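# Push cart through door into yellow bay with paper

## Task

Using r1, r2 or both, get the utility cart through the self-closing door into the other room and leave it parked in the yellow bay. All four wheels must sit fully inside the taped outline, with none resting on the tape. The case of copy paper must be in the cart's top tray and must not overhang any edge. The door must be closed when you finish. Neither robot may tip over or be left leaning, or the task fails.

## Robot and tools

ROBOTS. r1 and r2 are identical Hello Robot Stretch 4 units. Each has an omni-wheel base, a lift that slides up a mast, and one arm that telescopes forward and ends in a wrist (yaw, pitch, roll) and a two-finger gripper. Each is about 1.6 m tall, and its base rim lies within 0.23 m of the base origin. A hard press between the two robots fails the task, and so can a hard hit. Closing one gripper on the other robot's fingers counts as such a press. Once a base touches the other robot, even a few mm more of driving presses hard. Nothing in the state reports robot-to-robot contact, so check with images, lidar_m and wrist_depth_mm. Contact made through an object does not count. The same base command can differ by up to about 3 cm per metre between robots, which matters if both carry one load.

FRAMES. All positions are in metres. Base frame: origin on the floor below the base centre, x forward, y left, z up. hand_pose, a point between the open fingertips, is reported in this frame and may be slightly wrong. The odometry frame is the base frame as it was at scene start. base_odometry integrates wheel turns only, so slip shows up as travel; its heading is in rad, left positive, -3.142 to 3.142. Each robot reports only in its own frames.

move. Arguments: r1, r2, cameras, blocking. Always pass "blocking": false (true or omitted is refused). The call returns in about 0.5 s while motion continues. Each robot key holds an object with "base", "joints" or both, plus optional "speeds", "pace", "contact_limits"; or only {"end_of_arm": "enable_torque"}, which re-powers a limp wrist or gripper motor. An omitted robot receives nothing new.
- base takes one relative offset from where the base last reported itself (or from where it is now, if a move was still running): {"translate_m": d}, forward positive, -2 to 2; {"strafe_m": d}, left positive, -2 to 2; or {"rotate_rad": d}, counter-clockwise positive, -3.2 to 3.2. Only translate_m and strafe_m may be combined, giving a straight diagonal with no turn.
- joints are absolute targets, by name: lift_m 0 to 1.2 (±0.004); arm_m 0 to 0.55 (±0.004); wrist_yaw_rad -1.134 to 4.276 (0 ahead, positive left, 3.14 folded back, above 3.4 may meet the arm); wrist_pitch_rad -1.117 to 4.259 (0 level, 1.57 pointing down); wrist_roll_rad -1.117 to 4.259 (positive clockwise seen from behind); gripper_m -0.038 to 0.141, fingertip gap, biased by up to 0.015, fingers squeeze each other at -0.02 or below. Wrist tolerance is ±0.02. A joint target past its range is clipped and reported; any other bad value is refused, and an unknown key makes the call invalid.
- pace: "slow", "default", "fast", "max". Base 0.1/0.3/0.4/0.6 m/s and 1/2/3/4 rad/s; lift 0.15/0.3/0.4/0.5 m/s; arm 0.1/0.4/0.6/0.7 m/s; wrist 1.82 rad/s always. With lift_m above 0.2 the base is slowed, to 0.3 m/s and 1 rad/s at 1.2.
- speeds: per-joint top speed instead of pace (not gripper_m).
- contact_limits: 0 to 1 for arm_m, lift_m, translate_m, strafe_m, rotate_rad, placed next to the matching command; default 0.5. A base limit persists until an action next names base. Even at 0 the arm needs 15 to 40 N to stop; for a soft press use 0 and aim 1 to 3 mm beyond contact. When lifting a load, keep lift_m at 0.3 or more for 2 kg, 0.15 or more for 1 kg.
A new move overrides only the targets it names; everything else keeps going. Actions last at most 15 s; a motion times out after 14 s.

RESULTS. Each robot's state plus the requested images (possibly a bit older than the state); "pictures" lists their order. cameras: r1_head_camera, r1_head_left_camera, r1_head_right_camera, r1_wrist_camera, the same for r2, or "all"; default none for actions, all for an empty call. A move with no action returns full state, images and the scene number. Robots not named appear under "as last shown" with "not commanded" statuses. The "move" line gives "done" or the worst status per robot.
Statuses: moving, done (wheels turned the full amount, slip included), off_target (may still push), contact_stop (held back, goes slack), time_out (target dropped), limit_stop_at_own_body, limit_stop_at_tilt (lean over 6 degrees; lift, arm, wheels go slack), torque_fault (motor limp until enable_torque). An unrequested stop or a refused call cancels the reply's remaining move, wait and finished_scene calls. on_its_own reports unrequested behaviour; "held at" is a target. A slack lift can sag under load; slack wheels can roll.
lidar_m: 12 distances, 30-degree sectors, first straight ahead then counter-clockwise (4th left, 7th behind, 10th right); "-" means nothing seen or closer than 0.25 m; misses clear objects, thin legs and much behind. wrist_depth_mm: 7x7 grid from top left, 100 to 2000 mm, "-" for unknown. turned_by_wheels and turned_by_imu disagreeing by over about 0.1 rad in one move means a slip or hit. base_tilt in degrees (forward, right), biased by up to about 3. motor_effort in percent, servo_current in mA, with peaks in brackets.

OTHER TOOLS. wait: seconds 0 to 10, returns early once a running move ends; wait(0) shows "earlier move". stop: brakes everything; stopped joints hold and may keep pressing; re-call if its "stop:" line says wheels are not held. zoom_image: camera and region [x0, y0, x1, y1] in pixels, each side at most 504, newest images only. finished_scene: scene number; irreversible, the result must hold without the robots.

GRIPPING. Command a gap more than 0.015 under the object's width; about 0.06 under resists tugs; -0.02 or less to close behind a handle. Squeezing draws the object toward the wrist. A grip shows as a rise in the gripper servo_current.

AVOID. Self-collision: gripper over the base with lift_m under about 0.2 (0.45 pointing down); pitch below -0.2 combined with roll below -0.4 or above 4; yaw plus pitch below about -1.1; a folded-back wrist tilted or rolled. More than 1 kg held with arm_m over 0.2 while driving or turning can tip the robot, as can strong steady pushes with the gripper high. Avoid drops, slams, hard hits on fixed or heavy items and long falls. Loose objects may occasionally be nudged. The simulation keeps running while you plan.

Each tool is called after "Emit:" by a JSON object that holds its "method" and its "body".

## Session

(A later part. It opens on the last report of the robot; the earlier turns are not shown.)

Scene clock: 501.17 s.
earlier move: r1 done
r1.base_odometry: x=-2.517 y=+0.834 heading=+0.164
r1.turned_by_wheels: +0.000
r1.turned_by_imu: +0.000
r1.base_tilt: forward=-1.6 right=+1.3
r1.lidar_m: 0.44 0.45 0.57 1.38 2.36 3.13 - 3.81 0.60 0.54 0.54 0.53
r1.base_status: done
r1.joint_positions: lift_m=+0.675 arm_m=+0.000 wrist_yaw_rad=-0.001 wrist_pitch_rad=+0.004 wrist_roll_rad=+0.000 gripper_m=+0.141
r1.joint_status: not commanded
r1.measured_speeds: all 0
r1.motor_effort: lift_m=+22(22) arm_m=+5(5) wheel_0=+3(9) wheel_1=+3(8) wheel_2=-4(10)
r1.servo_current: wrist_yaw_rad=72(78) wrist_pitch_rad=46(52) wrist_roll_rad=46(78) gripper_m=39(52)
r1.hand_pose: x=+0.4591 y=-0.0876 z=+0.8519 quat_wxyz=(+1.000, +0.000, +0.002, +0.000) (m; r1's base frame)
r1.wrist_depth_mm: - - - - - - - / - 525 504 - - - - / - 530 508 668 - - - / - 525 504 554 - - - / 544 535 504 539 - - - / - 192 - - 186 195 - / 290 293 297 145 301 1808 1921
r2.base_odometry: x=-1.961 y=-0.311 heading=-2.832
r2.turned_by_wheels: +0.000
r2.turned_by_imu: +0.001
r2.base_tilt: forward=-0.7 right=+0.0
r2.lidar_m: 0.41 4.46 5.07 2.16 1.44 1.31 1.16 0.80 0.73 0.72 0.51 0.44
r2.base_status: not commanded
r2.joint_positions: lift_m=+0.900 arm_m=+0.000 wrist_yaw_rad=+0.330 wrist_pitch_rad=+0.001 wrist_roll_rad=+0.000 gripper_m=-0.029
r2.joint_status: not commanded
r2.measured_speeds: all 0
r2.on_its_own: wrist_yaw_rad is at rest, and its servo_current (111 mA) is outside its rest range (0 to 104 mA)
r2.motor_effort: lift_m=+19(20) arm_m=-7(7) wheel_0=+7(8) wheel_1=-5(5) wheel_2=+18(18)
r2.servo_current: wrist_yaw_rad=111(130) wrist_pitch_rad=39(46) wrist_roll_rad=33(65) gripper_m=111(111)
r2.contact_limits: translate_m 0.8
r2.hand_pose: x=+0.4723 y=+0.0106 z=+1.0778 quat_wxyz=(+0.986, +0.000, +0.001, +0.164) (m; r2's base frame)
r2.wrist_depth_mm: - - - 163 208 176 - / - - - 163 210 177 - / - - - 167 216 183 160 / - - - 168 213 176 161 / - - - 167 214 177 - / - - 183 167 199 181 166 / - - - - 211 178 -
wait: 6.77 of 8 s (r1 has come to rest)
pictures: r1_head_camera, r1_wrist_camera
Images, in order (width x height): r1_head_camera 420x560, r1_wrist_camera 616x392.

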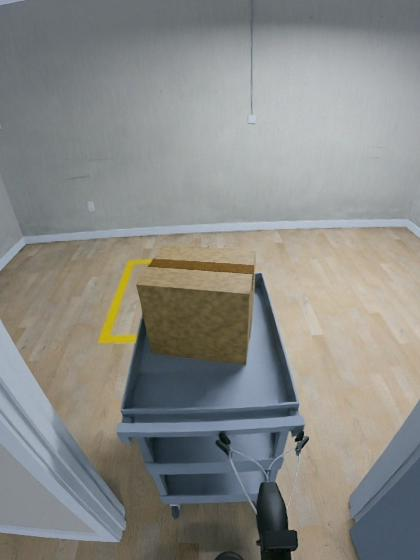

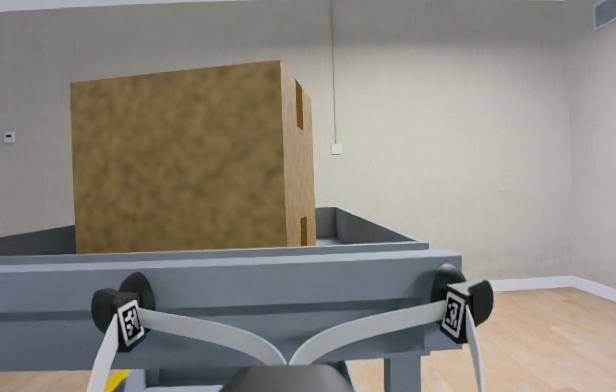

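Emit:
{"method": "move", "body": {"blocking": false, "r1": {"base":{"translate_m":0.5},"pace":"slow"}}}

Emit:
{"method": "wait", "body": {"seconds": 8}}

Emit:
{"method": "move", "body": {"blocking": false, "r1": {"base":{"rotate_rad":0.13},"pace":"slow"}}}

Emit:
{"method": "wait", "body": {"seconds": 3}}

Emit:
{"method": "move", "body": {"blocking": false, "r1": {"base":{"translate_m":0.2},"pace":"slow"}}}

Emit:
{"method": "wait", "body": {"seconds": 6, "cameras": ["r1_head_camera","r1_wrist_camera"]}}

Scene clock: 511.73 s.
move: r1 moving
r1.base_odometry: x=-2.504 y=+0.836 heading=+0.164
r1.turned_by_wheels: +0.000
r1.turned_by_imu: +0.000
r1.base_tilt: forward=-1.6 right=+1.2
r1.lidar_m: 0.44 0.47 0.57 1.33 2.34 3.12 - 3.83 0.63 0.53 0.55 0.53
r1.base_status: translate_m moving
r1.joint_positions: lift_m=+0.675 arm_m=+0.000 wrist_yaw_rad=-0.001 wrist_pitch_rad=+0.004 wrist_roll_rad=+0.000 gripper_m=+0.141
r1.joint_status: not commanded
r1.measured_speeds: translate_m=+0.049 strafe_m=+0.000 rotate_rad=+0.001 lift_m=+0.000 arm_m=+0.000 wrist_yaw_rad=+0.000 wrist_pitch_rad=+0.000 wrist_roll_rad=+0.000
r1.motor_effort: lift_m=+22(22) arm_m=+5(5) wheel_0=+4(7) wheel_1=+5(6) wheel_2=-8(10)
r1.servo_current: wrist_yaw_rad=46(72) wrist_pitch_rad=39(52) wrist_roll_rad=52(59) gripper_m=46(46)
r1.hand_pose: x=+0.4591 y=-0.0876 z=+0.8519 quat_wxyz=(+1.000, +0.000, +0.002, +0.000) (m; r1's base frame)
r1.wrist_depth_mm: - - - - - - - / - 530 500 - - - - / - 517 504 - - - - / - 521 504 715 - - - / 539 530 500 580 - - - / - 189 - - 187 195 - / 287 291 294 145 304 1863 1983
r2.base_odometry: x=-1.961 y=-0.311 heading=-2.832
r2.turned_by_wheels: +0.000
r2.turned_by_imu: +0.000
r2.base_tilt: forward=-0.6 right=+0.0
r2.lidar_m: 0.40 4.46 5.07 2.11 1.46 1.30 1.18 0.79 0.73 0.75 0.52 0.45
r2.base_status: not commanded
r2.joint_positions: lift_m=+0.900 arm_m=+0.000 wrist_yaw_rad=+0.330 wrist_pitch_rad=+0.001 wrist_roll_rad=+0.000 gripper_m=-0.029
r2.joint_status: not commanded
r2.measured_speeds: all 0
r2.motor_effort: lift_m=+20(20) arm_m=-7(7) wheel_0=+8(8) wheel_1=-5(5) wheel_2=+18(18)
r2.servo_current: wrist_yaw_rad=98(124) wrist_pitch_rad=39(39) wrist_roll_rad=52(52) gripper_m=98(111)
r2.contact_limits: translate_m 0.8
r2.hand_pose: x=+0.4723 y=+0.0106 z=+1.0778 quat_wxyz=(+0.986, +0.000, +0.001, +0.164) (m; r2's base frame)
r2.wrist_depth_mm: - - - 163 208 176 - / - - - 163 209 178 - / - - - 168 216 182 160 / - - - 168 213 176 161 / - - - 167 214 177 - / - - 183 167 199 182 166 / - - - - 212 179 -
pictures: none

Scene clock: 517.50 s.
earlier move: r1 done
r1.base_odometry: x=-2.023 y=+0.915 heading=+0.164
r1.turned_by_wheels: +0.000
r1.turned_by_imu: +0.000
r1.base_tilt: forward=-1.6 right=+1.2
r1.lidar_m: 0.45 0.46 2.44 0.42 2.47 3.16 - 0.84 0.54 0.51 2.49 0.55
r1.base_status: done
r1.joint_positions: lift_m=+0.675 arm_m=+0.000 wrist_yaw_rad=-0.001 wrist_pitch_rad=+0.004 wrist_roll_rad=+0.000 gripper_m=+0.141
r1.joint_status: not commanded
r1.measured_speeds: all 0
r1.motor_effort: lift_m=+22(22) arm_m=+4(5) wheel_0=+3(9) wheel_1=+3(8) wheel_2=-2(10)
r1.servo_current: wrist_yaw_rad=46(72) wrist_pitch_rad=52(59) wrist_roll_rad=46(72) gripper_m=46(52)
r1.hand_pose: x=+0.4591 y=-0.0876 z=+0.8519 quat_wxyz=(+1.000, +0.000, +0.002, +0.000) (m; r1's base frame)
r1.wrist_depth_mm: - - - - - - - / - 525 504 - - - - / - 517 500 - - - - / - 525 504 647 - - - / 539 521 508 - - - - / - 195 - - 187 196 - / 291 293 296 145 309 1921 1983
r2.base_odometry: x=-1.961 y=-0.311 heading=-2.832
r2.turned_by_wheels: +0.000
r2.turned_by_imu: +0.001
r2.base_tilt: forward=-0.6 right=+0.1
r2.lidar_m: 0.40 4.44 5.08 2.15 1.44 1.31 1.19 0.78 0.71 0.73 0.49 0.42
r2.base_status: not commanded
r2.joint_positions: lift_m=+0.900 arm_m=+0.000 wrist_yaw_rad=+0.330 wrist_pitch_rad=+0.001 wrist_roll_rad=+0.000 gripper_m=-0.029
r2.joint_status: not commanded
r2.measured_speeds: all 0
r2.on_its_own: wrist_yaw_rad is at rest, and its servo_current (111 mA) is outside its rest range (0 to 104 mA)
r2.motor_effort: lift_m=+19(20) arm_m=-7(7) wheel_0=+7(8) wheel_1=-4(5) wheel_2=+18(19)
r2.servo_current: wrist_yaw_rad=111(124) wrist_pitch_rad=33(46) wrist_roll_rad=52(59) gripper_m=104(111)
r2.contact_limits: translate_m 0.8
r2.hand_pose: x=+0.4723 y=+0.0106 z=+1.0778 quat_wxyz=(+0.986, +0.000, +0.001, +0.164) (m; r2's base frame)
r2.wrist_depth_mm: - - - 163 208 176 - / - - - 163 210 178 - / - - - 167 216 182 160 / - - - 168 213 176 161 / - - - 167 214 177 - / - - 184 167 200 182 167 / - - - - 211 178 -
wait: 5.77 of 8 s (r1 has come to rest)
pictures: none

Scene clock: 518.00 s.
move: r1 moving
r1.base_odometry: x=-2.023 y=+0.915 heading=+0.270
r1.turned_by_wheels: +0.106
r1.turned_by_imu: +0.106
r1.base_tilt: forward=-1.6 right=+1.3
r1.lidar_m: 0.46 0.49 2.36 0.42 2.46 3.52 - 0.70 0.50 0.52 2.57 0.51
r1.base_status: rotate_rad moving
r1.joint_positions: lift_m=+0.675 arm_m=+0.000 wrist_yaw_rad=-0.001 wrist_pitch_rad=+0.004 wrist_roll_rad=+0.000 gripper_m=+0.141
r1.joint_status: not commanded
r1.measured_speeds: translate_m=+0.002 strafe_m=+0.000 rotate_rad=+0.242 lift_m=+0.000 arm_m=+0.000 wrist_yaw_rad=+0.000 wrist_pitch_rad=+0.000 wrist_roll_rad=+0.000
r1.motor_effort: lift_m=+22(22) arm_m=+4(5) wheel_0=-3(6) wheel_1=+0(4) wheel_2=-4(12)
r1.servo_current: wrist_yaw_rad=39(59) wrist_pitch_rad=46(52) wrist_roll_rad=46(59) gripper_m=39(46)
r1.hand_pose: x=+0.4591 y=-0.0877 z=+0.8519 quat_wxyz=(+1.000, +0.000, +0.002, +0.000) (m; r1's base frame)
r1.wrist_depth_mm: - - - - - - - / - - 521 585 - - - / - 554 517 508 - - - / - 549 521 508 - - - / 530 554 525 504 - - - / - 193 - - 189 189 - / 304 301 301 143 303 1756 1863
r2.base_odometry: x=-1.961 y=-0.311 heading=-2.832
r2.turned_by_wheels: +0.000
r2.turned_by_imu: +0.000
r2.base_tilt: forward=-0.6 right=+0.0
r2.lidar_m: 0.41 4.45 5.07 2.11 1.44 1.31 1.14 0.78 0.72 0.75 0.49 0.45
r2.base_status: not commanded
r2.joint_positions: lift_m=+0.900 arm_m=+0.000 wrist_yaw_rad=+0.330 wrist_pitch_rad=+0.001 wrist_roll_rad=+0.000 gripper_m=-0.029
r2.joint_status: not commanded
r2.measured_speeds: all 0
r2.motor_effort: lift_m=+19(19) arm_m=-6(7) wheel_0=+7(8) wheel_1=-5(5) wheel_2=+18(18)
r2.servo_current: wrist_yaw_rad=124(130) wrist_pitch_rad=39(46) wrist_roll_rad=46(59) gripper_m=111(111)
r2.contact_limits: translate_m 0.8
r2.hand_pose: x=+0.4723 y=+0.0106 z=+1.0778 quat_wxyz=(+0.986, +0.000, +0.001, +0.164) (m; r2's base frame)
r2.wrist_depth_mm: - - - 163 208 175 - / - - - 163 210 178 - / - - - 168 216 182 160 / - - - 168 213 176 161 / - - - 167 214 177 - / - - 184 167 200 181 166 / - - - - 212 178 -
pictures: none

Scene clock: 518.50 s.
earlier move: r1 done
r1.base_odometry: x=-2.023 y=+0.915 heading=+0.293
r1.turned_by_wheels: +0.023
r1.turned_by_imu: +0.023
r1.base_tilt: forward=-1.6 right=+1.2
r1.lidar_m: 0.47 0.49 2.35 0.42 2.47 3.63 - 0.74 0.48 0.51 2.57 0.54
r1.base_status: done
r1.joint_positions: lift_m=+0.675 arm_m=+0.000 wrist_yaw_rad=-0.001 wrist_pitch_rad=+0.004 wrist_roll_rad=+0.000 gripper_m=+0.141
r1.joint_status: not commanded
r1.measured_speeds: all 0
r1.motor_effort: lift_m=+22(22) arm_m=+4(5) wheel_0=-4(6) wheel_1=-3(4) wheel_2=-3(12)
r1.servo_current: wrist_yaw_rad=39(59) wrist_pitch_rad=39(52) wrist_roll_rad=52(59) gripper_m=46(46)
r1.hand_pose: x=+0.4591 y=-0.0877 z=+0.8519 quat_wxyz=(+1.000, +0.000, +0.002, +0.000) (m; r1's base frame)
r1.wrist_depth_mm: - - - - - - - / - - 539 504 - - - / - 580 535 512 - - - / - - 544 508 - - - / - 564 544 508 - - - / - 194 - - 187 193 - / 319 314 309 143 300 300 1921
r2.base_odometry: x=-1.961 y=-0.311 heading=-2.832
r2.turned_by_wheels: +0.000
r2.turned_by_imu: +0.000
r2.base_tilt: forward=-0.6 right=+0.0
r2.lidar_m: 0.41 4.46 5.07 2.11 1.41 1.33 1.17 0.79 0.73 0.73 0.51 0.44
r2.base_status: not commanded
r2.joint_positions: lift_m=+0.900 arm_m=+0.000 wrist_yaw_rad=+0.330 wrist_pitch_rad=+0.001 wrist_roll_rad=+0.000 gripper_m=-0.029
r2.joint_status: not commanded
r2.measured_speeds: all 0
r2.on_its_own: wrist_yaw_rad is at rest, and its servo_current (111 mA) is outside its rest range (0 to 104 mA)
r2.motor_effort: lift_m=+20(20) arm_m=-7(7) wheel_0=+7(8) wheel_1=-5(5) wheel_2=+18(18)
r2.servo_current: wrist_yaw_rad=111(130) wrist_pitch_rad=39(46) wrist_roll_rad=59(59) gripper_m=104(111)
r2.contact_limits: translate_m 0.8
r2.hand_pose: x=+0.4723 y=+0.0106 z=+1.0778 quat_wxyz=(+0.986, +0.000, +0.001, +0.164) (m; r2's base frame)
r2.wrist_depth_mm: - - - 163 208 176 - / - - - 164 210 178 - / - - - 167 216 182 160 / - - - 168 214 176 161 / - - - 167 213 177 - / - - 184 167 200 181 166 / - - - - 211 178 -
wait: 0.50 of 3 s (r1 has come to rest)
pictures: none

Scene clock: 519.00 s.
move: r1 moving
r1.base_odometry: x=-2.012 y=+0.919 heading=+0.293
r1.turned_by_wheels: +0.000
r1.turned_by_imu: +0.000
r1.base_tilt: forward=-1.6 right=+1.2
r1.lidar_m: 0.46 0.48 2.34 0.41 2.47 3.62 - 0.69 0.48 0.52 2.60 0.53
r1.base_status: translate_m moving
r1.joint_positions: lift_m=+0.675 arm_m=+0.000 wrist_yaw_rad=-0.001 wrist_pitch_rad=+0.004 wrist_roll_rad=+0.000 gripper_m=+0.141
r1.joint_status: not commanded
r1.measured_speeds: translate_m=+0.048 strafe_m=+0.000 rotate_rad=-0.002 lift_m=+0.000 arm_m=+0.000 wrist_yaw_rad=+0.000 wrist_pitch_rad=+0.000 wrist_roll_rad=+0.000
r1.motor_effort: lift_m=+22(22) arm_m=+4(5) wheel_0=+7(7) wheel_1=+4(4) wheel_2=-8(8)
r1.servo_current: wrist_yaw_rad=59(65) wrist_pitch_rad=39(46) wrist_roll_rad=46(59) gripper_m=39(46)
r1.hand_pose: x=+0.4591 y=-0.0877 z=+0.8519 quat_wxyz=(+1.000, +0.000, +0.002, +0.000) (m; r1's base frame)
r1.wrist_depth_mm: - - - - - - - / - - 530 504 - - - / - 564 517 500 - - - / - 559 525 504 - - - / 492 554 530 508 - - - / - 193 - - - 196 - / 303 301 300 142 296 301 1921
r2.base_odometry: x=-1.961 y=-0.311 heading=-2.832
r2.turned_by_wheels: +0.000
r2.turned_by_imu: +0.000
r2.base_tilt: forward=-0.6 right=+0.0
r2.lidar_m: 0.39 4.46 5.07 2.15 1.44 1.30 1.17 0.80 0.71 0.74 0.47 0.44
r2.base_status: not commanded
r2.joint_positions: lift_m=+0.900 arm_m=+0.000 wrist_yaw_rad=+0.330 wrist_pitch_rad=+0.001 wrist_roll_rad=+0.000 gripper_m=-0.029
r2.joint_status: not commanded
r2.measured_speeds: all 0
r2.motor_effort: lift_m=+20(20) arm_m=-7(7) wheel_0=+7(8) wheel_1=-4(5) wheel_2=+18(18)
r2.servo_current: wrist_yaw_rad=111(124) wrist_pitch_rad=52(52) wrist_roll_rad=39(52) gripper_m=104(111)
r2.contact_limits: translate_m 0.8
r2.hand_pose: x=+0.4723 y=+0.0106 z=+1.0778 quat_wxyz=(+0.986, +0.000, +0.001, +0.164) (m; r2's base frame)
r2.wrist_depth_mm: - - - 163 208 176 - / - - - 163 209 178 - / - - - 167 216 182 160 / - - - 168 213 177 161 / - - - 167 214 177 - / - - 184 167 200 181 166 / - - - - 211 178 -
pictures: none

Scene clock: 521.80 s.
earlier move: r1 done
r1.base_odometry: x=-1.832 y=+0.973 heading=+0.294
r1.turned_by_wheels: +0.000
r1.turned_by_imu: +0.000
r1.base_tilt: forward=-1.6 right=+1.2
r1.lidar_m: 0.45 0.48 2.35 0.45 0.44 3.61 - 0.71 0.57 0.94 2.59 0.53
r1.base_status: done
r1.joint_positions: lift_m=+0.675 arm_m=+0.000 wrist_yaw_rad=-0.002 wrist_pitch_rad=+0.004 wrist_roll_rad=+0.000 gripper_m=+0.141
r1.joint_status: not commanded
r1.measured_speeds: all 0
r1.motor_effort: lift_m=+22(22) arm_m=+4(5) wheel_0=+3(9) wheel_1=+3(6) wheel_2=-1(10)
r1.servo_current: wrist_yaw_rad=33(65) wrist_pitch_rad=46(52) wrist_roll_rad=26(65) gripper_m=46(52)
r1.hand_pose: x=+0.4591 y=-0.0880 z=+0.8519 quat_wxyz=(+1.000, +0.000, +0.002, -0.001) (m; r1's base frame)
r1.wrist_depth_mm: - - - - - - - / - - 525 500 - - - / - - 525 500 - - - / - - 530 504 - - - / 469 554 530 508 - - - / - 194 - - 187 194 - / 297 297 300 143 298 306 1921
r2.base_odometry: x=-1.961 y=-0.311 heading=-2.832
r2.turned_by_wheels: +0.000
r2.turned_by_imu: +0.000
r2.base_tilt: forward=-0.7 right=+0.0
r2.lidar_m: 0.37 4.47 5.09 2.12 1.46 1.33 1.13 0.78 0.72 0.74 0.52 0.44
r2.base_status: not commanded
r2.joint_positions: lift_m=+0.900 arm_m=+0.000 wrist_yaw_rad=+0.330 wrist_pitch_rad=+0.001 wrist_roll_rad=+0.000 gripper_m=-0.029
r2.joint_status: not commanded
r2.measured_speeds: all 0
r2.on_its_own: wrist_yaw_rad is at rest, and its servo_current (117 mA) is outside its rest range (0 to 104 mA)
r2.motor_effort: lift_m=+19(20) arm_m=-7(7) wheel_0=+7(8) wheel_1=-5(5) wheel_2=+18(18)
r2.servo_current: wrist_yaw_rad=117(124) wrist_pitch_rad=39(52) wrist_roll_rad=46(59) gripper_m=104(111)
r2.contact_limits: translate_m 0.8
r2.hand_pose: x=+0.4723 y=+0.0106 z=+1.0778 quat_wxyz=(+0.986, +0.000, +0.001, +0.164) (m; r2's base frame)
r2.wrist_depth_mm: - - - 163 208 176 - / - - - 163 210 178 - / - - - 167 216 182 160 / - - - 168 213 176 161 / - - - 166 214 177 - / - - 183 167 200 181 166 / - - - - 211 177 -
wait: 2.80 of 6 s (r1 has come to rest)
pictures: r1_head_camera, r1_wrist_camera
Images, in order (width x height): r1_head_camera 420x560, r1_wrist_camera 616x392.

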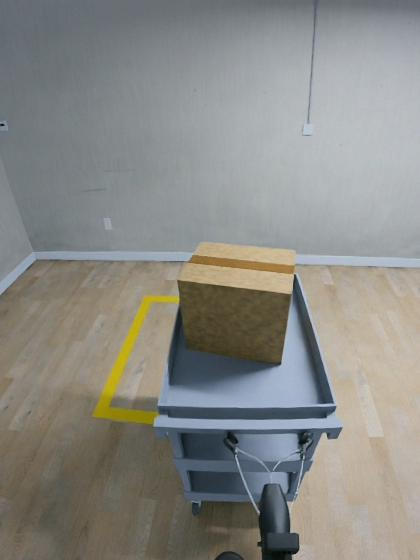

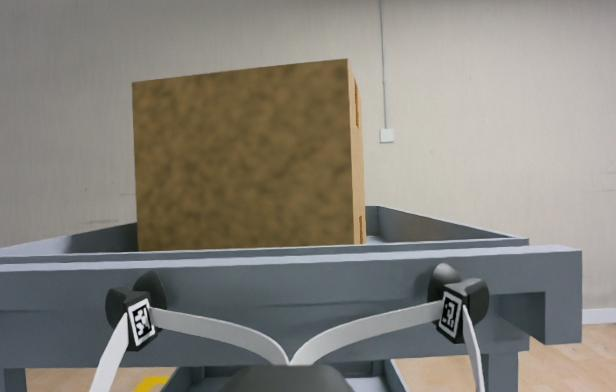

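Emit:
{"method": "move", "body": {"blocking": false, "r1": {"base":{"translate_m":0.7},"pace":"slow"}}}

Emit:
{"method": "wait", "body": {"seconds": 9, "cameras": ["r1_head_camera","r1_wrist_camera"]}}

Scene clock: 528.60 s.
move: r1 moving
r1.base_odometry: x=-1.820 y=+0.977 heading=+0.294
r1.turned_by_wheels: +0.000
r1.turned_by_imu: +0.000
r1.base_tilt: forward=-1.6 right=+1.3
r1.lidar_m: 0.46 0.46 2.31 0.46 0.43 3.59 - 0.73 0.59 0.97 2.61 0.52
r1.base_status: translate_m moving
r1.joint_positions: lift_m=+0.675 arm_m=+0.000 wrist_yaw_rad=-0.002 wrist_pitch_rad=+0.004 wrist_roll_rad=+0.000 gripper_m=+0.141
r1.joint_status: not commanded
r1.measured_speeds: translate_m=+0.050 strafe_m=+0.000 rotate_rad=+0.003 lift_m=+0.000 arm_m=+0.000 wrist_yaw_rad=+0.000 wrist_pitch_rad=+0.000 wrist_roll_rad=+0.000
r1.motor_effort: lift_m=+22(22) arm_m=+4(5) wheel_0=+5(5) wheel_1=+5(7) wheel_2=-10(10)
r1.servo_current: wrist_yaw_rad=59(72) wrist_pitch_rad=52(52) wrist_roll_rad=46(59) gripper_m=52(52)
r1.hand_pose: x=+0.4591 y=-0.0880 z=+0.8519 quat_wxyz=(+1.000, +0.000, +0.002, -0.001) (m; r1's base frame)
r1.wrist_depth_mm: - - - - - - - / - - 525 496 - - - / - 554 521 496 - - - / - - 530 500 - - - / 473 544 525 504 - - - / - 192 - - 183 195 - / 294 293 296 145 296 304 1863
r2.base_odometry: x=-1.961 y=-0.311 heading=-2.832
r2.turned_by_wheels: +0.000
r2.turned_by_imu: +0.000
r2.base_tilt: forward=-0.6 right=+0.0
r2.lidar_m: 0.38 4.48 5.07 2.12 1.42 1.32 1.16 0.79 0.71 0.74 0.52 0.44
r2.base_status: not commanded
r2.joint_positions: lift_m=+0.900 arm_m=+0.000 wrist_yaw_rad=+0.330 wrist_pitch_rad=+0.001 wrist_roll_rad=+0.000 gripper_m=-0.029
r2.joint_status: not commanded
r2.measured_speeds: all 0
r2.motor_effort: lift_m=+19(19) arm_m=-6(7) wheel_0=+7(8) wheel_1=-4(5) wheel_2=+18(18)
r2.servo_current: wrist_yaw_rad=104(130) wrist_pitch_rad=39(46) wrist_roll_rad=46(52) gripper_m=104(111)
r2.contact_limits: translate_m 0.8
r2.hand_pose: x=+0.4723 y=+0.0106 z=+1.0778 quat_wxyz=(+0.986, +0.000, +0.001, +0.164) (m; r2's base frame)
r2.wrist_depth_mm: - - - 163 208 176 - / - - - 163 209 178 - / - - - 167 216 182 160 / - - - 168 213 176 161 / - - - 167 213 177 - / - - 183 167 200 182 166 / - - - - 211 178 -
pictures: none

Scene clock: 536.37 s.
earlier move: r1 done
r1.base_odometry: x=-1.162 y=+1.176 heading=+0.294
r1.turned_by_wheels: +0.000
r1.turned_by_imu: -0.002
r1.base_tilt: forward=-1.6 right=+1.3
r1.lidar_m: 0.45 2.08 2.27 2.20 1.11 0.92 2.05 1.04 1.34 2.49 2.56 0.52
r1.base_status: done
r1.joint_positions: lift_m=+0.675 arm_m=+0.000 wrist_yaw_rad=-0.002 wrist_pitch_rad=+0.004 wrist_roll_rad=+0.000 gripper_m=+0.141
r1.joint_status: not commanded
r1.measured_speeds: all 0
r1.motor_effort: lift_m=+22(22) arm_m=+4(5) wheel_0=+4(8) wheel_1=+3(7) wheel_2=-2(11)
r1.servo_current: wrist_yaw_rad=52(72) wrist_pitch_rad=46(59) wrist_roll_rad=59(78) gripper_m=39(52)
r1.hand_pose: x=+0.4591 y=-0.0880 z=+0.8519 quat_wxyz=(+1.000, +0.000, +0.002, -0.001) (m; r1's base frame)
r1.wrist_depth_mm: - - - - - - - / - - 535 508 492 - - / - - 539 517 500 - - / - - 544 512 496 - - / - 484 539 517 496 - - / - 194 - - 183 195 - / 297 298 297 143 297 297 303
r2.base_odometry: x=-1.961 y=-0.311 heading=-2.832
r2.turned_by_wheels: +0.000
r2.turned_by_imu: +0.001
r2.base_tilt: forward=-0.7 right=+0.0
r2.lidar_m: 0.40 4.46 5.09 2.10 1.42 1.34 1.17 0.79 0.70 0.75 0.50 0.44
r2.base_status: not commanded
r2.joint_positions: lift_m=+0.900 arm_m=+0.000 wrist_yaw_rad=+0.330 wrist_pitch_rad=+0.001 wrist_roll_rad=+0.000 gripper_m=-0.029
r2.joint_status: not commanded
r2.measured_speeds: all 0
r2.motor_effort: lift_m=+19(20) arm_m=-7(7) wheel_0=+7(8) wheel_1=-5(5) wheel_2=+18(18)
r2.servo_current: wrist_yaw_rad=104(130) wrist_pitch_rad=39(46) wrist_roll_rad=39(65) gripper_m=111(117)
r2.contact_limits: translate_m 0.8
r2.hand_pose: x=+0.4723 y=+0.0106 z=+1.0778 quat_wxyz=(+0.986, +0.000, +0.001, +0.164) (m; r2's base frame)
r2.wrist_depth_mm: - - - 163 208 176 - / - - - 163 210 177 - / - - - 167 216 182 160 / - - - 168 213 176 161 / - - - 167 214 177 - / - - 183 168 200 181 166 / - - - - 212 178 -
wait: 7.77 of 9 s (r1 has come to rest)
pictures: r1_head_camera, r1_wrist_camera
Images, in order (width x height): r1_head_camera 420x560, r1_wrist_camera 616x392.

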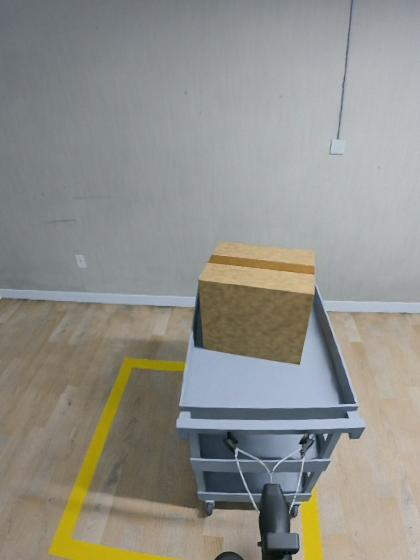

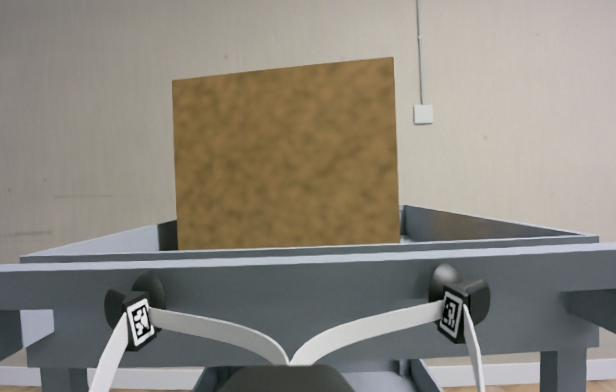

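Emit:
{"method": "move", "body": {"blocking": false, "r1": {"base":{"translate_m":-0.25}}}}

Emit:
{"method": "wait", "body": {"seconds": 4}}

Emit:
{"method": "move", "body": {"blocking": false, "r1": {"base":{"strafe_m":-1.05}}}}

Emit:
{"method": "wait", "body": {"seconds": 8}}

Emit:
{"method": "move", "body": {"blocking": false, "r1": {"base":{"translate_m":0.98}}}}

Emit:
{"method": "wait", "body": {"seconds": 8}}

Emit:
{"method": "move", "body": {"blocking": false, "r1": {"base":{"rotate_rad":1.571}}}}

Emit:
{"method": "wait", "body": {"seconds": 6, "cameras": ["r1_head_camera","r1_wrist_camera"]}}

Scene clock: 551.97 s.
move: r1 moving
r1.base_odometry: x=-1.192 y=+1.167 heading=+0.294
r1.turned_by_wheels: +0.000
r1.turned_by_imu: +0.000
r1.base_tilt: forward=-1.6 right=+1.3
r1.lidar_m: 0.48 2.14 2.28 2.21 1.04 0.89 2.07 1.03 1.27 2.49 2.58 0.52
r1.base_status: translate_m moving
r1.joint_positions: lift_m=+0.675 arm_m=+0.000 wrist_yaw_rad=-0.002 wrist_pitch_rad=+0.004 wrist_roll_rad=+0.000 gripper_m=+0.141
r1.joint_status: not commanded
r1.measured_speeds: translate_m=-0.123 strafe_m=+0.002 rotate_rad=+0.000 lift_m=+0.000 arm_m=+0.000 wrist_yaw_rad=+0.000 wrist_pitch_rad=+0.000 wrist_roll_rad=+0.000
r1.motor_effort: lift_m=+22(22) arm_m=+4(4) wheel_0=-7(8) wheel_1=-5(7) wheel_2=+7(9)
r1.servo_current: wrist_yaw_rad=52(65) wrist_pitch_rad=46(52) wrist_roll_rad=33(65) gripper_m=33(46)
r1.hand_pose: x=+0.4591 y=-0.0880 z=+0.8519 quat_wxyz=(+1.000, +0.000, +0.002, -0.001) (m; r1's base frame)
r1.wrist_depth_mm: - - - - - - - / - - 574 539 517 - - / - - 580 544 525 - - / - - 580 544 521 - - / - 512 574 549 - - - / 283 195 - - 187 197 - / 327 325 878 143 723 - 330
r2: as last shown
r2.turned_by_imu: +0.000
r2.base_tilt: forward=-0.6 right=+0.0
r2.lidar_m: 0.40 4.45 5.06 2.10 1.45 1.31 1.17 0.79 0.71 0.75 0.51 0.44
r2.motor_effort: lift_m=+19(19) arm_m=-7(7) wheel_0=+7(8) wheel_1=-5(5) wheel_2=+18(18)
r2.servo_current: wrist_yaw_rad=98(117) wrist_pitch_rad=39(46) wrist_roll_rad=52(59) gripper_m=104(111)
r2.contact_limits: translate_m 0.8
r2.wrist_depth_mm: - - - 163 208 176 - / - - - 163 210 177 - / - - - 167 216 182 160 / - - - 168 213 177 161 / - - - 166 213 177 - / - - 184 168 200 181 166 / - - - - 211 178 -
pictures: none

Scene clock: 553.77 s.
earlier move: r1 done
r1.base_odometry: x=-1.401 y=+1.103 heading=+0.294
r1.turned_by_wheels: +0.000
r1.turned_by_imu: +0.000
r1.base_tilt: forward=-1.6 right=+1.3
r1.lidar_m: 0.69 2.35 2.27 1.76 0.76 0.69 - 0.84 0.92 2.48 2.65 0.73
r1.base_status: done
r1.joint_positions: lift_m=+0.675 arm_m=+0.000 wrist_yaw_rad=-0.002 wrist_pitch_rad=+0.004 wrist_roll_rad=+0.000 gripper_m=+0.141
r1.joint_status: not commanded
r1.measured_speeds: all 0
r1.motor_effort: lift_m=+22(22) arm_m=+4(4) wheel_0=-3(9) wheel_1=-3(7) wheel_2=+0(10)
r1.servo_current: wrist_yaw_rad=46(65) wrist_pitch_rad=46(52) wrist_roll_rad=52(65) gripper_m=39(46)
r1.hand_pose: x=+0.4591 y=-0.0880 z=+0.8519 quat_wxyz=(+1.000, +0.000, +0.002, -0.001) (m; r1's base frame)
r1.wrist_depth_mm: - - - - - - - / - - - - - - - / - - 798 759 - - - / - - 788 750 750 - - / - - - - - - - / - 209 544 - 187 193 - / - 1921 946 136 - 554 -
r2.base_odometry: x=-1.961 y=-0.311 heading=-2.832
r2.turned_by_wheels: +0.000
r2.turned_by_imu: +0.000
r2.base_tilt: forward=-0.7 right=+0.0
r2.lidar_m: 0.41 4.45 5.08 2.14 1.43 1.32 1.20 0.79 0.72 0.73 0.52 0.44
r2.base_status: not commanded
r2.joint_positions: lift_m=+0.900 arm_m=+0.000 wrist_yaw_rad=+0.330 wrist_pitch_rad=+0.001 wrist_roll_rad=+0.000 gripper_m=-0.029
r2.joint_status: not commanded
r2.measured_speeds: all 0
r2.on_its_own: wrist_yaw_rad is at rest, and its servo_current (117 mA) is outside its rest range (0 to 104 mA)
r2.motor_effort: lift_m=+19(20) arm_m=-7(7) wheel_0=+7(8) wheel_1=-5(5) wheel_2=+18(18)
r2.servo_current: wrist_yaw_rad=117(124) wrist_pitch_rad=33(46) wrist_roll_rad=39(59) gripper_m=104(111)
r2.contact_limits: translate_m 0.8
r2.hand_pose: x=+0.4723 y=+0.0106 z=+1.0778 quat_wxyz=(+0.986, +0.000, +0.001, +0.164) (m; r2's base frame)
r2.wrist_depth_mm: - - - 163 208 176 - / - - - 163 210 178 - / - - - 167 216 182 160 / - - - 168 213 176 161 / - - - 167 214 177 - / - - 183 167 199 182 167 / - - - - 211 178 -
wait: 1.80 of 4 s (r1 has come to rest)
pictures: none

Scene clock: 554.27 s.
move: r1 moving
r1.base_odometry: x=-1.391 y=+1.069 heading=+0.293
r1.turned_by_wheels: +0.000
r1.turned_by_imu: +0.000
r1.base_tilt: forward=-1.6 right=+1.3
r1.lidar_m: 0.69 2.35 2.31 1.78 0.76 0.73 - 0.82 0.96 2.43 2.59 0.73
r1.base_status: strafe_m moving
r1.joint_positions: lift_m=+0.675 arm_m=+0.000 wrist_yaw_rad=-0.002 wrist_pitch_rad=+0.004 wrist_roll_rad=+0.000 gripper_m=+0.141
r1.joint_status: not commanded
r1.measured_speeds: translate_m=+0.000 strafe_m=-0.140 rotate_rad=-0.001 lift_m=+0.000 arm_m=+0.000 wrist_yaw_rad=+0.000 wrist_pitch_rad=+0.000 wrist_roll_rad=+0.000
r1.motor_effort: lift_m=+22(22) arm_m=+4(4) wheel_0=+10(10) wheel_1=-10(10) wheel_2=+0(1)
r1.servo_current: wrist_yaw_rad=52(59) wrist_pitch_rad=39(52) wrist_roll_rad=39(65) gripper_m=39(52)
r1.hand_pose: x=+0.4591 y=-0.0880 z=+0.8519 quat_wxyz=(+1.000, +0.000, +0.002, -0.001) (m; r1's base frame)
r1.wrist_depth_mm: - - - - - - - / - - - - - - - / - - 788 741 - - - / - - 798 759 - - - / - 480 - - - - - / - 208 549 - 191 193 - / - 1983 1008 136 - 1756 -
r2.base_odometry: x=-1.961 y=-0.311 heading=-2.832
r2.turned_by_wheels: +0.000
r2.turned_by_imu: +0.000
r2.base_tilt: forward=-0.6 right=+0.0
r2.lidar_m: 0.40 4.46 5.06 2.12 1.44 1.34 1.16 0.79 0.71 0.74 0.50 0.43
r2.base_status: not commanded
r2.joint_positions: lift_m=+0.900 arm_m=+0.000 wrist_yaw_rad=+0.330 wrist_pitch_rad=+0.001 wrist_roll_rad=+0.000 gripper_m=-0.029
r2.joint_status: not commanded
r2.measured_speeds: all 0
r2.motor_effort: lift_m=+19(20) arm_m=-7(7) wheel_0=+7(7) wheel_1=-4(5) wheel_2=+18(18)
r2.servo_current: wrist_yaw_rad=111(124) wrist_pitch_rad=39(46) wrist_roll_rad=46(59) gripper_m=104(111)
r2.contact_limits: translate_m 0.8
r2.hand_pose: x=+0.4723 y=+0.0106 z=+1.0778 quat_wxyz=(+0.986, +0.000, +0.001, +0.164) (m; r2's base frame)
r2.wrist_depth_mm: - - - 163 208 176 - / - - - 164 209 178 - / - - - 168 216 182 160 / - - - 168 213 176 161 / - - - 166 213 177 - / - - 183 167 200 181 166 / - - - - 212 178 -
pictures: none

Scene clock: 558.60 s.
earlier move: r1 done
r1.base_odometry: x=-1.098 y=+0.098 heading=+0.294
r1.turned_by_wheels: +0.000
r1.turned_by_imu: -0.007
r1.base_tilt: forward=-1.6 right=+1.3
r1.lidar_m: 2.09 0.98 0.99 2.09 1.58 0.67 0.66 0.71 1.06 1.42 1.52 2.15
r1.base_status: done
r1.joint_positions: lift_m=+0.675 arm_m=+0.000 wrist_yaw_rad=-0.002 wrist_pitch_rad=+0.004 wrist_roll_rad=+0.000 gripper_m=+0.141
r1.joint_status: not commanded
r1.measured_speeds: all 0
r1.motor_effort: lift_m=+22(22) arm_m=+4(5) wheel_0=+1(12) wheel_1=+0(11) wheel_2=+0(2)
r1.servo_current: wrist_yaw_rad=39(72) wrist_pitch_rad=46(52) wrist_roll_rad=46(65) gripper_m=39(52)
r1.hand_pose: x=+0.4591 y=-0.0880 z=+0.8519 quat_wxyz=(+1.000, +0.000, +0.002, -0.001) (m; r1's base frame)
r1.wrist_depth_mm: - - - - - - - / - - - - - - - / - - - - - - - / - - - - - - - / - - - - - - - / - 193 - - 187 193 - / - 1808 1756 136 - 1756 -
r2.base_odometry: x=-1.961 y=-0.311 heading=-2.832
r2.turned_by_wheels: +0.000
r2.turned_by_imu: +0.001
r2.base_tilt: forward=-0.6 right=+0.0
r2.lidar_m: 0.41 4.46 5.08 2.10 1.44 1.31 1.13 0.79 0.70 0.74 0.51 0.43
r2.base_status: not commanded
r2.joint_positions: lift_m=+0.900 arm_m=+0.000 wrist_yaw_rad=+0.330 wrist_pitch_rad=+0.001 wrist_roll_rad=+0.000 gripper_m=-0.029
r2.joint_status: not commanded
r2.measured_speeds: all 0
r2.motor_effort: lift_m=+19(20) arm_m=-7(7) wheel_0=+7(8) wheel_1=-5(5) wheel_2=+18(18)
r2.servo_current: wrist_yaw_rad=98(130) wrist_pitch_rad=33(46) wrist_roll_rad=46(59) gripper_m=111(111)
r2.contact_limits: translate_m 0.8
r2.hand_pose: x=+0.4723 y=+0.0106 z=+1.0778 quat_wxyz=(+0.986, +0.000, +0.001, +0.164) (m; r2's base frame)
r2.wrist_depth_mm: - - - 163 208 176 - / - - - 164 211 178 - / - - - 168 216 182 160 / - - - 168 213 176 161 / - - - 167 213 177 - / - - 183 167 200 181 166 / - - - - 211 178 -
wait: 4.33 of 8 s (r1 has come to rest)
pictures: none

Scene clock: 559.10 s.
move: r1 moving
r1.base_odometry: x=-1.068 y=+0.107 heading=+0.294
r1.turned_by_wheels: +0.000
r1.turned_by_imu: +0.000
r1.base_tilt: forward=-1.6 right=+1.3
r1.lidar_m: 2.08 1.00 0.97 2.17 1.57 0.72 0.67 0.77 1.10 1.42 1.51 2.11
r1.base_status: translate_m moving
r1.joint_positions: lift_m=+0.675 arm_m=+0.000 wrist_yaw_rad=-0.002 wrist_pitch_rad=+0.004 wrist_roll_rad=+0.000 gripper_m=+0.141
r1.joint_status: not commanded
r1.measured_speeds: translate_m=+0.122 strafe_m=+0.000 rotate_rad=-0.002 lift_m=+0.000 arm_m=+0.000 wrist_yaw_rad=+0.000 wrist_pitch_rad=+0.000 wrist_roll_rad=+0.000
r1.motor_effort: lift_m=+22(22) arm_m=+4(4) wheel_0=+8(8) wheel_1=+8(8) wheel_2=-8(9)
r1.servo_current: wrist_yaw_rad=46(65) wrist_pitch_rad=46(46) wrist_roll_rad=33(59) gripper_m=39(46)
r1.hand_pose: x=+0.4591 y=-0.0880 z=+0.8519 quat_wxyz=(+1.000, +0.000, +0.002, -0.001) (m; r1's base frame)
r1.wrist_depth_mm: - - - - - - - / - - - - - - - / - - - - - - - / - - - - - - - / - - - - - - - / - 194 - - 187 193 - / - - - 136 - 1756 -
r2: as last shown
r2.turned_by_imu: +0.000
r2.base_tilt: forward=-0.7 right=+0.0
r2.lidar_m: 0.40 4.44 5.08 2.12 1.45 1.31 1.14 0.80 0.72 0.74 0.51 0.43
r2.motor_effort: lift_m=+19(19) arm_m=-6(7) wheel_0=+7(8) wheel_1=-5(5) wheel_2=+18(18)
r2.servo_current: wrist_yaw_rad=124(124) wrist_pitch_rad=39(46) wrist_roll_rad=46(52) gripper_m=104(111)
r2.contact_limits: translate_m 0.8
r2.wrist_depth_mm: - - - 163 208 176 - / - - - 163 210 177 - / - - - 167 216 182 160 / - - - 168 214 176 161 / - - - 166 213 177 - / - - 183 167 200 181 166 / - - - - 211 178 -
pictures: none

Scene clock: 563.37 s.
earlier move: r1 done
r1.base_odometry: x=-0.160 y=+0.382 heading=+0.294
r1.turned_by_wheels: +0.000
r1.turned_by_imu: +0.000
r1.base_tilt: forward=-1.6 right=+1.3
r1.lidar_m: 1.13 1.23 0.71 0.68 0.71 1.67 1.64 1.76 1.51 1.47 1.54 1.17
r1.base_status: done
r1.joint_positions: lift_m=+0.675 arm_m=+0.000 wrist_yaw_rad=-0.002 wrist_pitch_rad=+0.004 wrist_roll_rad=+0.000 gripper_m=+0.141
r1.joint_status: not commanded
r1.measured_speeds: all 0
r1.motor_effort: lift_m=+22(22) arm_m=+4(5) wheel_0=+1(9) wheel_1=+1(8) wheel_2=+2(10)
r1.servo_current: wrist_yaw_rad=39(72) wrist_pitch_rad=39(52) wrist_roll_rad=59(72) gripper_m=46(52)
r1.hand_pose: x=+0.4591 y=-0.0880 z=+0.8519 quat_wxyz=(+1.000, +0.000, +0.002, -0.001) (m; r1's base frame)
r1.wrist_depth_mm: - - - - - - - / - - - - - - - / - - - - - - - / - - - - - - - / - - - - - - - / - 193 - - 187 193 - / - - - 136 - - -
r2.base_odometry: x=-1.961 y=-0.311 heading=-2.832
r2.turned_by_wheels: +0.000
r2.turned_by_imu: +0.001
r2.base_tilt: forward=-0.7 right=+0.0
r2.lidar_m: 0.40 4.49 5.08 2.14 1.44 1.34 1.16 0.78 0.72 0.74 0.49 0.44
r2.base_status: not commanded
r2.joint_positions: lift_m=+0.900 arm_m=+0.000 wrist_yaw_rad=+0.330 wrist_pitch_rad=+0.001 wrist_roll_rad=+0.000 gripper_m=-0.029
r2.joint_status: not commanded
r2.measured_speeds: all 0
r2.on_its_own: wrist_yaw_rad is at rest, and its servo_current (111 mA) is outside its rest range (0 to 104 mA)
r2.motor_effort: lift_m=+19(20) arm_m=-7(7) wheel_0=+7(8) wheel_1=-5(5) wheel_2=+18(18)
r2.servo_current: wrist_yaw_rad=111(130) wrist_pitch_rad=39(52) wrist_roll_rad=46(59) gripper_m=104(111)
r2.contact_limits: translate_m 0.8
r2.hand_pose: x=+0.4723 y=+0.0106 z=+1.0778 quat_wxyz=(+0.986, +0.000, +0.001, +0.164) (m; r2's base frame)
r2.wrist_depth_mm: - - - 163 208 176 - / - - - 163 209 177 - / - - - 167 216 182 160 / - - - 168 213 177 161 / - - - 167 213 177 - / - - 184 167 199 182 165 / - - - - 211 178 -
wait: 4.27 of 8 s (r1 has come to rest)
pictures: none

Scene clock: 563.87 s.
move: r1 moving
r1.base_odometry: x=-0.160 y=+0.382 heading=+0.546
r1.turned_by_wheels: +0.252
r1.turned_by_imu: +0.253
r1.base_tilt: forward=-1.6 right=+1.3
r1.lidar_m: 1.14 1.41 0.68 0.68 2.15 1.63 1.64 1.71 1.48 1.51 1.30 1.12
r1.base_status: rotate_rad moving
r1.joint_positions: lift_m=+0.675 arm_m=+0.000 wrist_yaw_rad=-0.002 wrist_pitch_rad=+0.004 wrist_roll_rad=+0.000 gripper_m=+0.141
r1.joint_status: not commanded
r1.measured_speeds: translate_m=+0.001 strafe_m=-0.001 rotate_rad=+0.973 lift_m=+0.000 arm_m=+0.000 wrist_yaw_rad=+0.000 wrist_pitch_rad=+0.000 wrist_roll_rad=+0.000
r1.motor_effort: lift_m=+22(22) arm_m=+4(4) wheel_0=-7(8) wheel_1=-9(9) wheel_2=-6(8)
r1.servo_current: wrist_yaw_rad=39(59) wrist_pitch_rad=46(46) wrist_roll_rad=46(65) gripper_m=46(46)
r1.hand_pose: x=+0.4591 y=-0.0880 z=+0.8519 quat_wxyz=(+1.000, +0.000, +0.002, -0.001) (m; r1's base frame)
r1.wrist_depth_mm: - - - - - - - / - - - - - - - / - - - - - - - / - - - - - - - / - - - - - - - / - 195 - - 182 193 - / - - - 136 - - -
r2.base_odometry: x=-1.961 y=-0.311 heading=-2.832
r2.turned_by_wheels: +0.000
r2.turned_by_imu: +0.000
r2.base_tilt: forward=-0.7 right=+0.0
r2.lidar_m: 0.40 4.45 5.05 2.11 1.45 1.33 1.18 0.81 0.71 0.74 0.50 0.43
r2.base_status: not commanded
r2.joint_positions: lift_m=+0.900 arm_m=+0.000 wrist_yaw_rad=+0.330 wrist_pitch_rad=+0.001 wrist_roll_rad=+0.000 gripper_m=-0.029
r2.joint_status: not commanded
r2.measured_speeds: all 0
r2.motor_effort: lift_m=+19(19) arm_m=-6(7) wheel_0=+7(8) wheel_1=-5(5) wheel_2=+18(18)
r2.servo_current: wrist_yaw_rad=117(124) wrist_pitch_rad=39(46) wrist_roll_rad=46(59) gripper_m=104(111)
r2.contact_limits: translate_m 0.8
r2.hand_pose: x=+0.4723 y=+0.0106 z=+1.0778 quat_wxyz=(+0.986, +0.000, +0.001, +0.164) (m; r2's base frame)
r2.wrist_depth_mm: - - - 163 208 176 - / - - - 163 209 177 - / - - - 167 216 182 160 / - - - 168 214 177 161 / - - - 167 214 177 - / - - 183 167 200 181 166 / - - - - 211 178 -
pictures: none

Scene clock: 565.43 s.
earlier move: r1 done
r1.base_odometry: x=-0.160 y=+0.382 heading=+1.864
r1.turned_by_wheels: +1.318
r1.turned_by_imu: +1.326
r1.base_tilt: forward=-1.6 right=+1.2
r1.lidar_m: 0.68 0.70 1.68 1.62 1.76 1.53 1.49 1.57 1.17 1.13 1.22 0.70
r1.base_status: done
r1.joint_positions: lift_m=+0.675 arm_m=+0.000 wrist_yaw_rad=-0.002 wrist_pitch_rad=+0.004 wrist_roll_rad=+0.000 gripper_m=+0.141
r1.joint_status: not commanded
r1.measured_speeds: all 0
r1.motor_effort: lift_m=+22(22) arm_m=+4(4) wheel_0=-4(10) wheel_1=-2(9) wheel_2=+0(8)
r1.servo_current: wrist_yaw_rad=39(65) wrist_pitch_rad=33(46) wrist_roll_rad=39(65) gripper_m=39(52)
r1.hand_pose: x=+0.4591 y=-0.0879 z=+0.8519 quat_wxyz=(+1.000, +0.000, +0.002, -0.001) (m; r1's base frame)
r1.wrist_depth_mm: - - - - - - - / - - - 554 - - - / - - - 554 - - - / - - - 559 544 - - / - - - - - - - / - 196 473 - 466 197 - / - 768 904 136 - 1808 -
r2.base_odometry: x=-1.961 y=-0.311 heading=-2.832
r2.turned_by_wheels: +0.000
r2.turned_by_imu: +0.000
r2.base_tilt: forward=-0.6 right=+0.0
r2.lidar_m: 0.40 4.45 5.08 2.13 1.46 1.32 1.18 0.78 0.73 0.73 0.52 0.42
r2.base_status: not commanded
r2.joint_positions: lift_m=+0.900 arm_m=+0.000 wrist_yaw_rad=+0.330 wrist_pitch_rad=+0.001 wrist_roll_rad=+0.000 gripper_m=-0.029
r2.joint_status: not commanded
r2.measured_speeds: all 0
r2.motor_effort: lift_m=+19(20) arm_m=-7(7) wheel_0=+7(8) wheel_1=-5(5) wheel_2=+18(18)
r2.servo_current: wrist_yaw_rad=98(124) wrist_pitch_rad=39(46) wrist_roll_rad=46(59) gripper_m=104(111)
r2.contact_limits: translate_m 0.8
r2.hand_pose: x=+0.4723 y=+0.0106 z=+1.0778 quat_wxyz=(+0.986, +0.000, +0.001, +0.164) (m; r2's base frame)
r2.wrist_depth_mm: - - - 163 208 176 - / - - - 163 209 178 - / - - - 167 216 182 160 / - - - 168 213 176 161 / - - - 166 213 177 - / - - 183 167 199 182 166 / - - - - 211 178 -
wait: 1.57 of 6 s (r1 has come to rest)
pictures: r1_head_camera, r1_wrist_camera
Images, in order (width x height): r1_head_camera 420x560, r1_wrist_camera 616x392.

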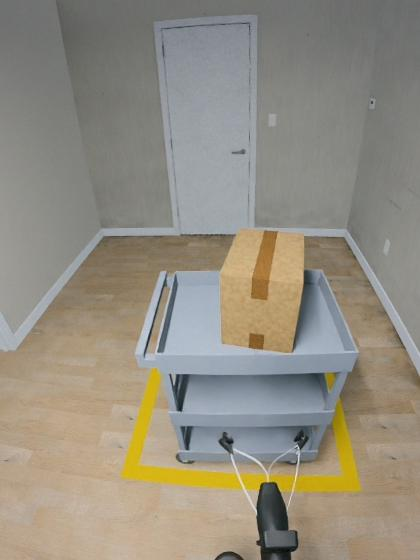

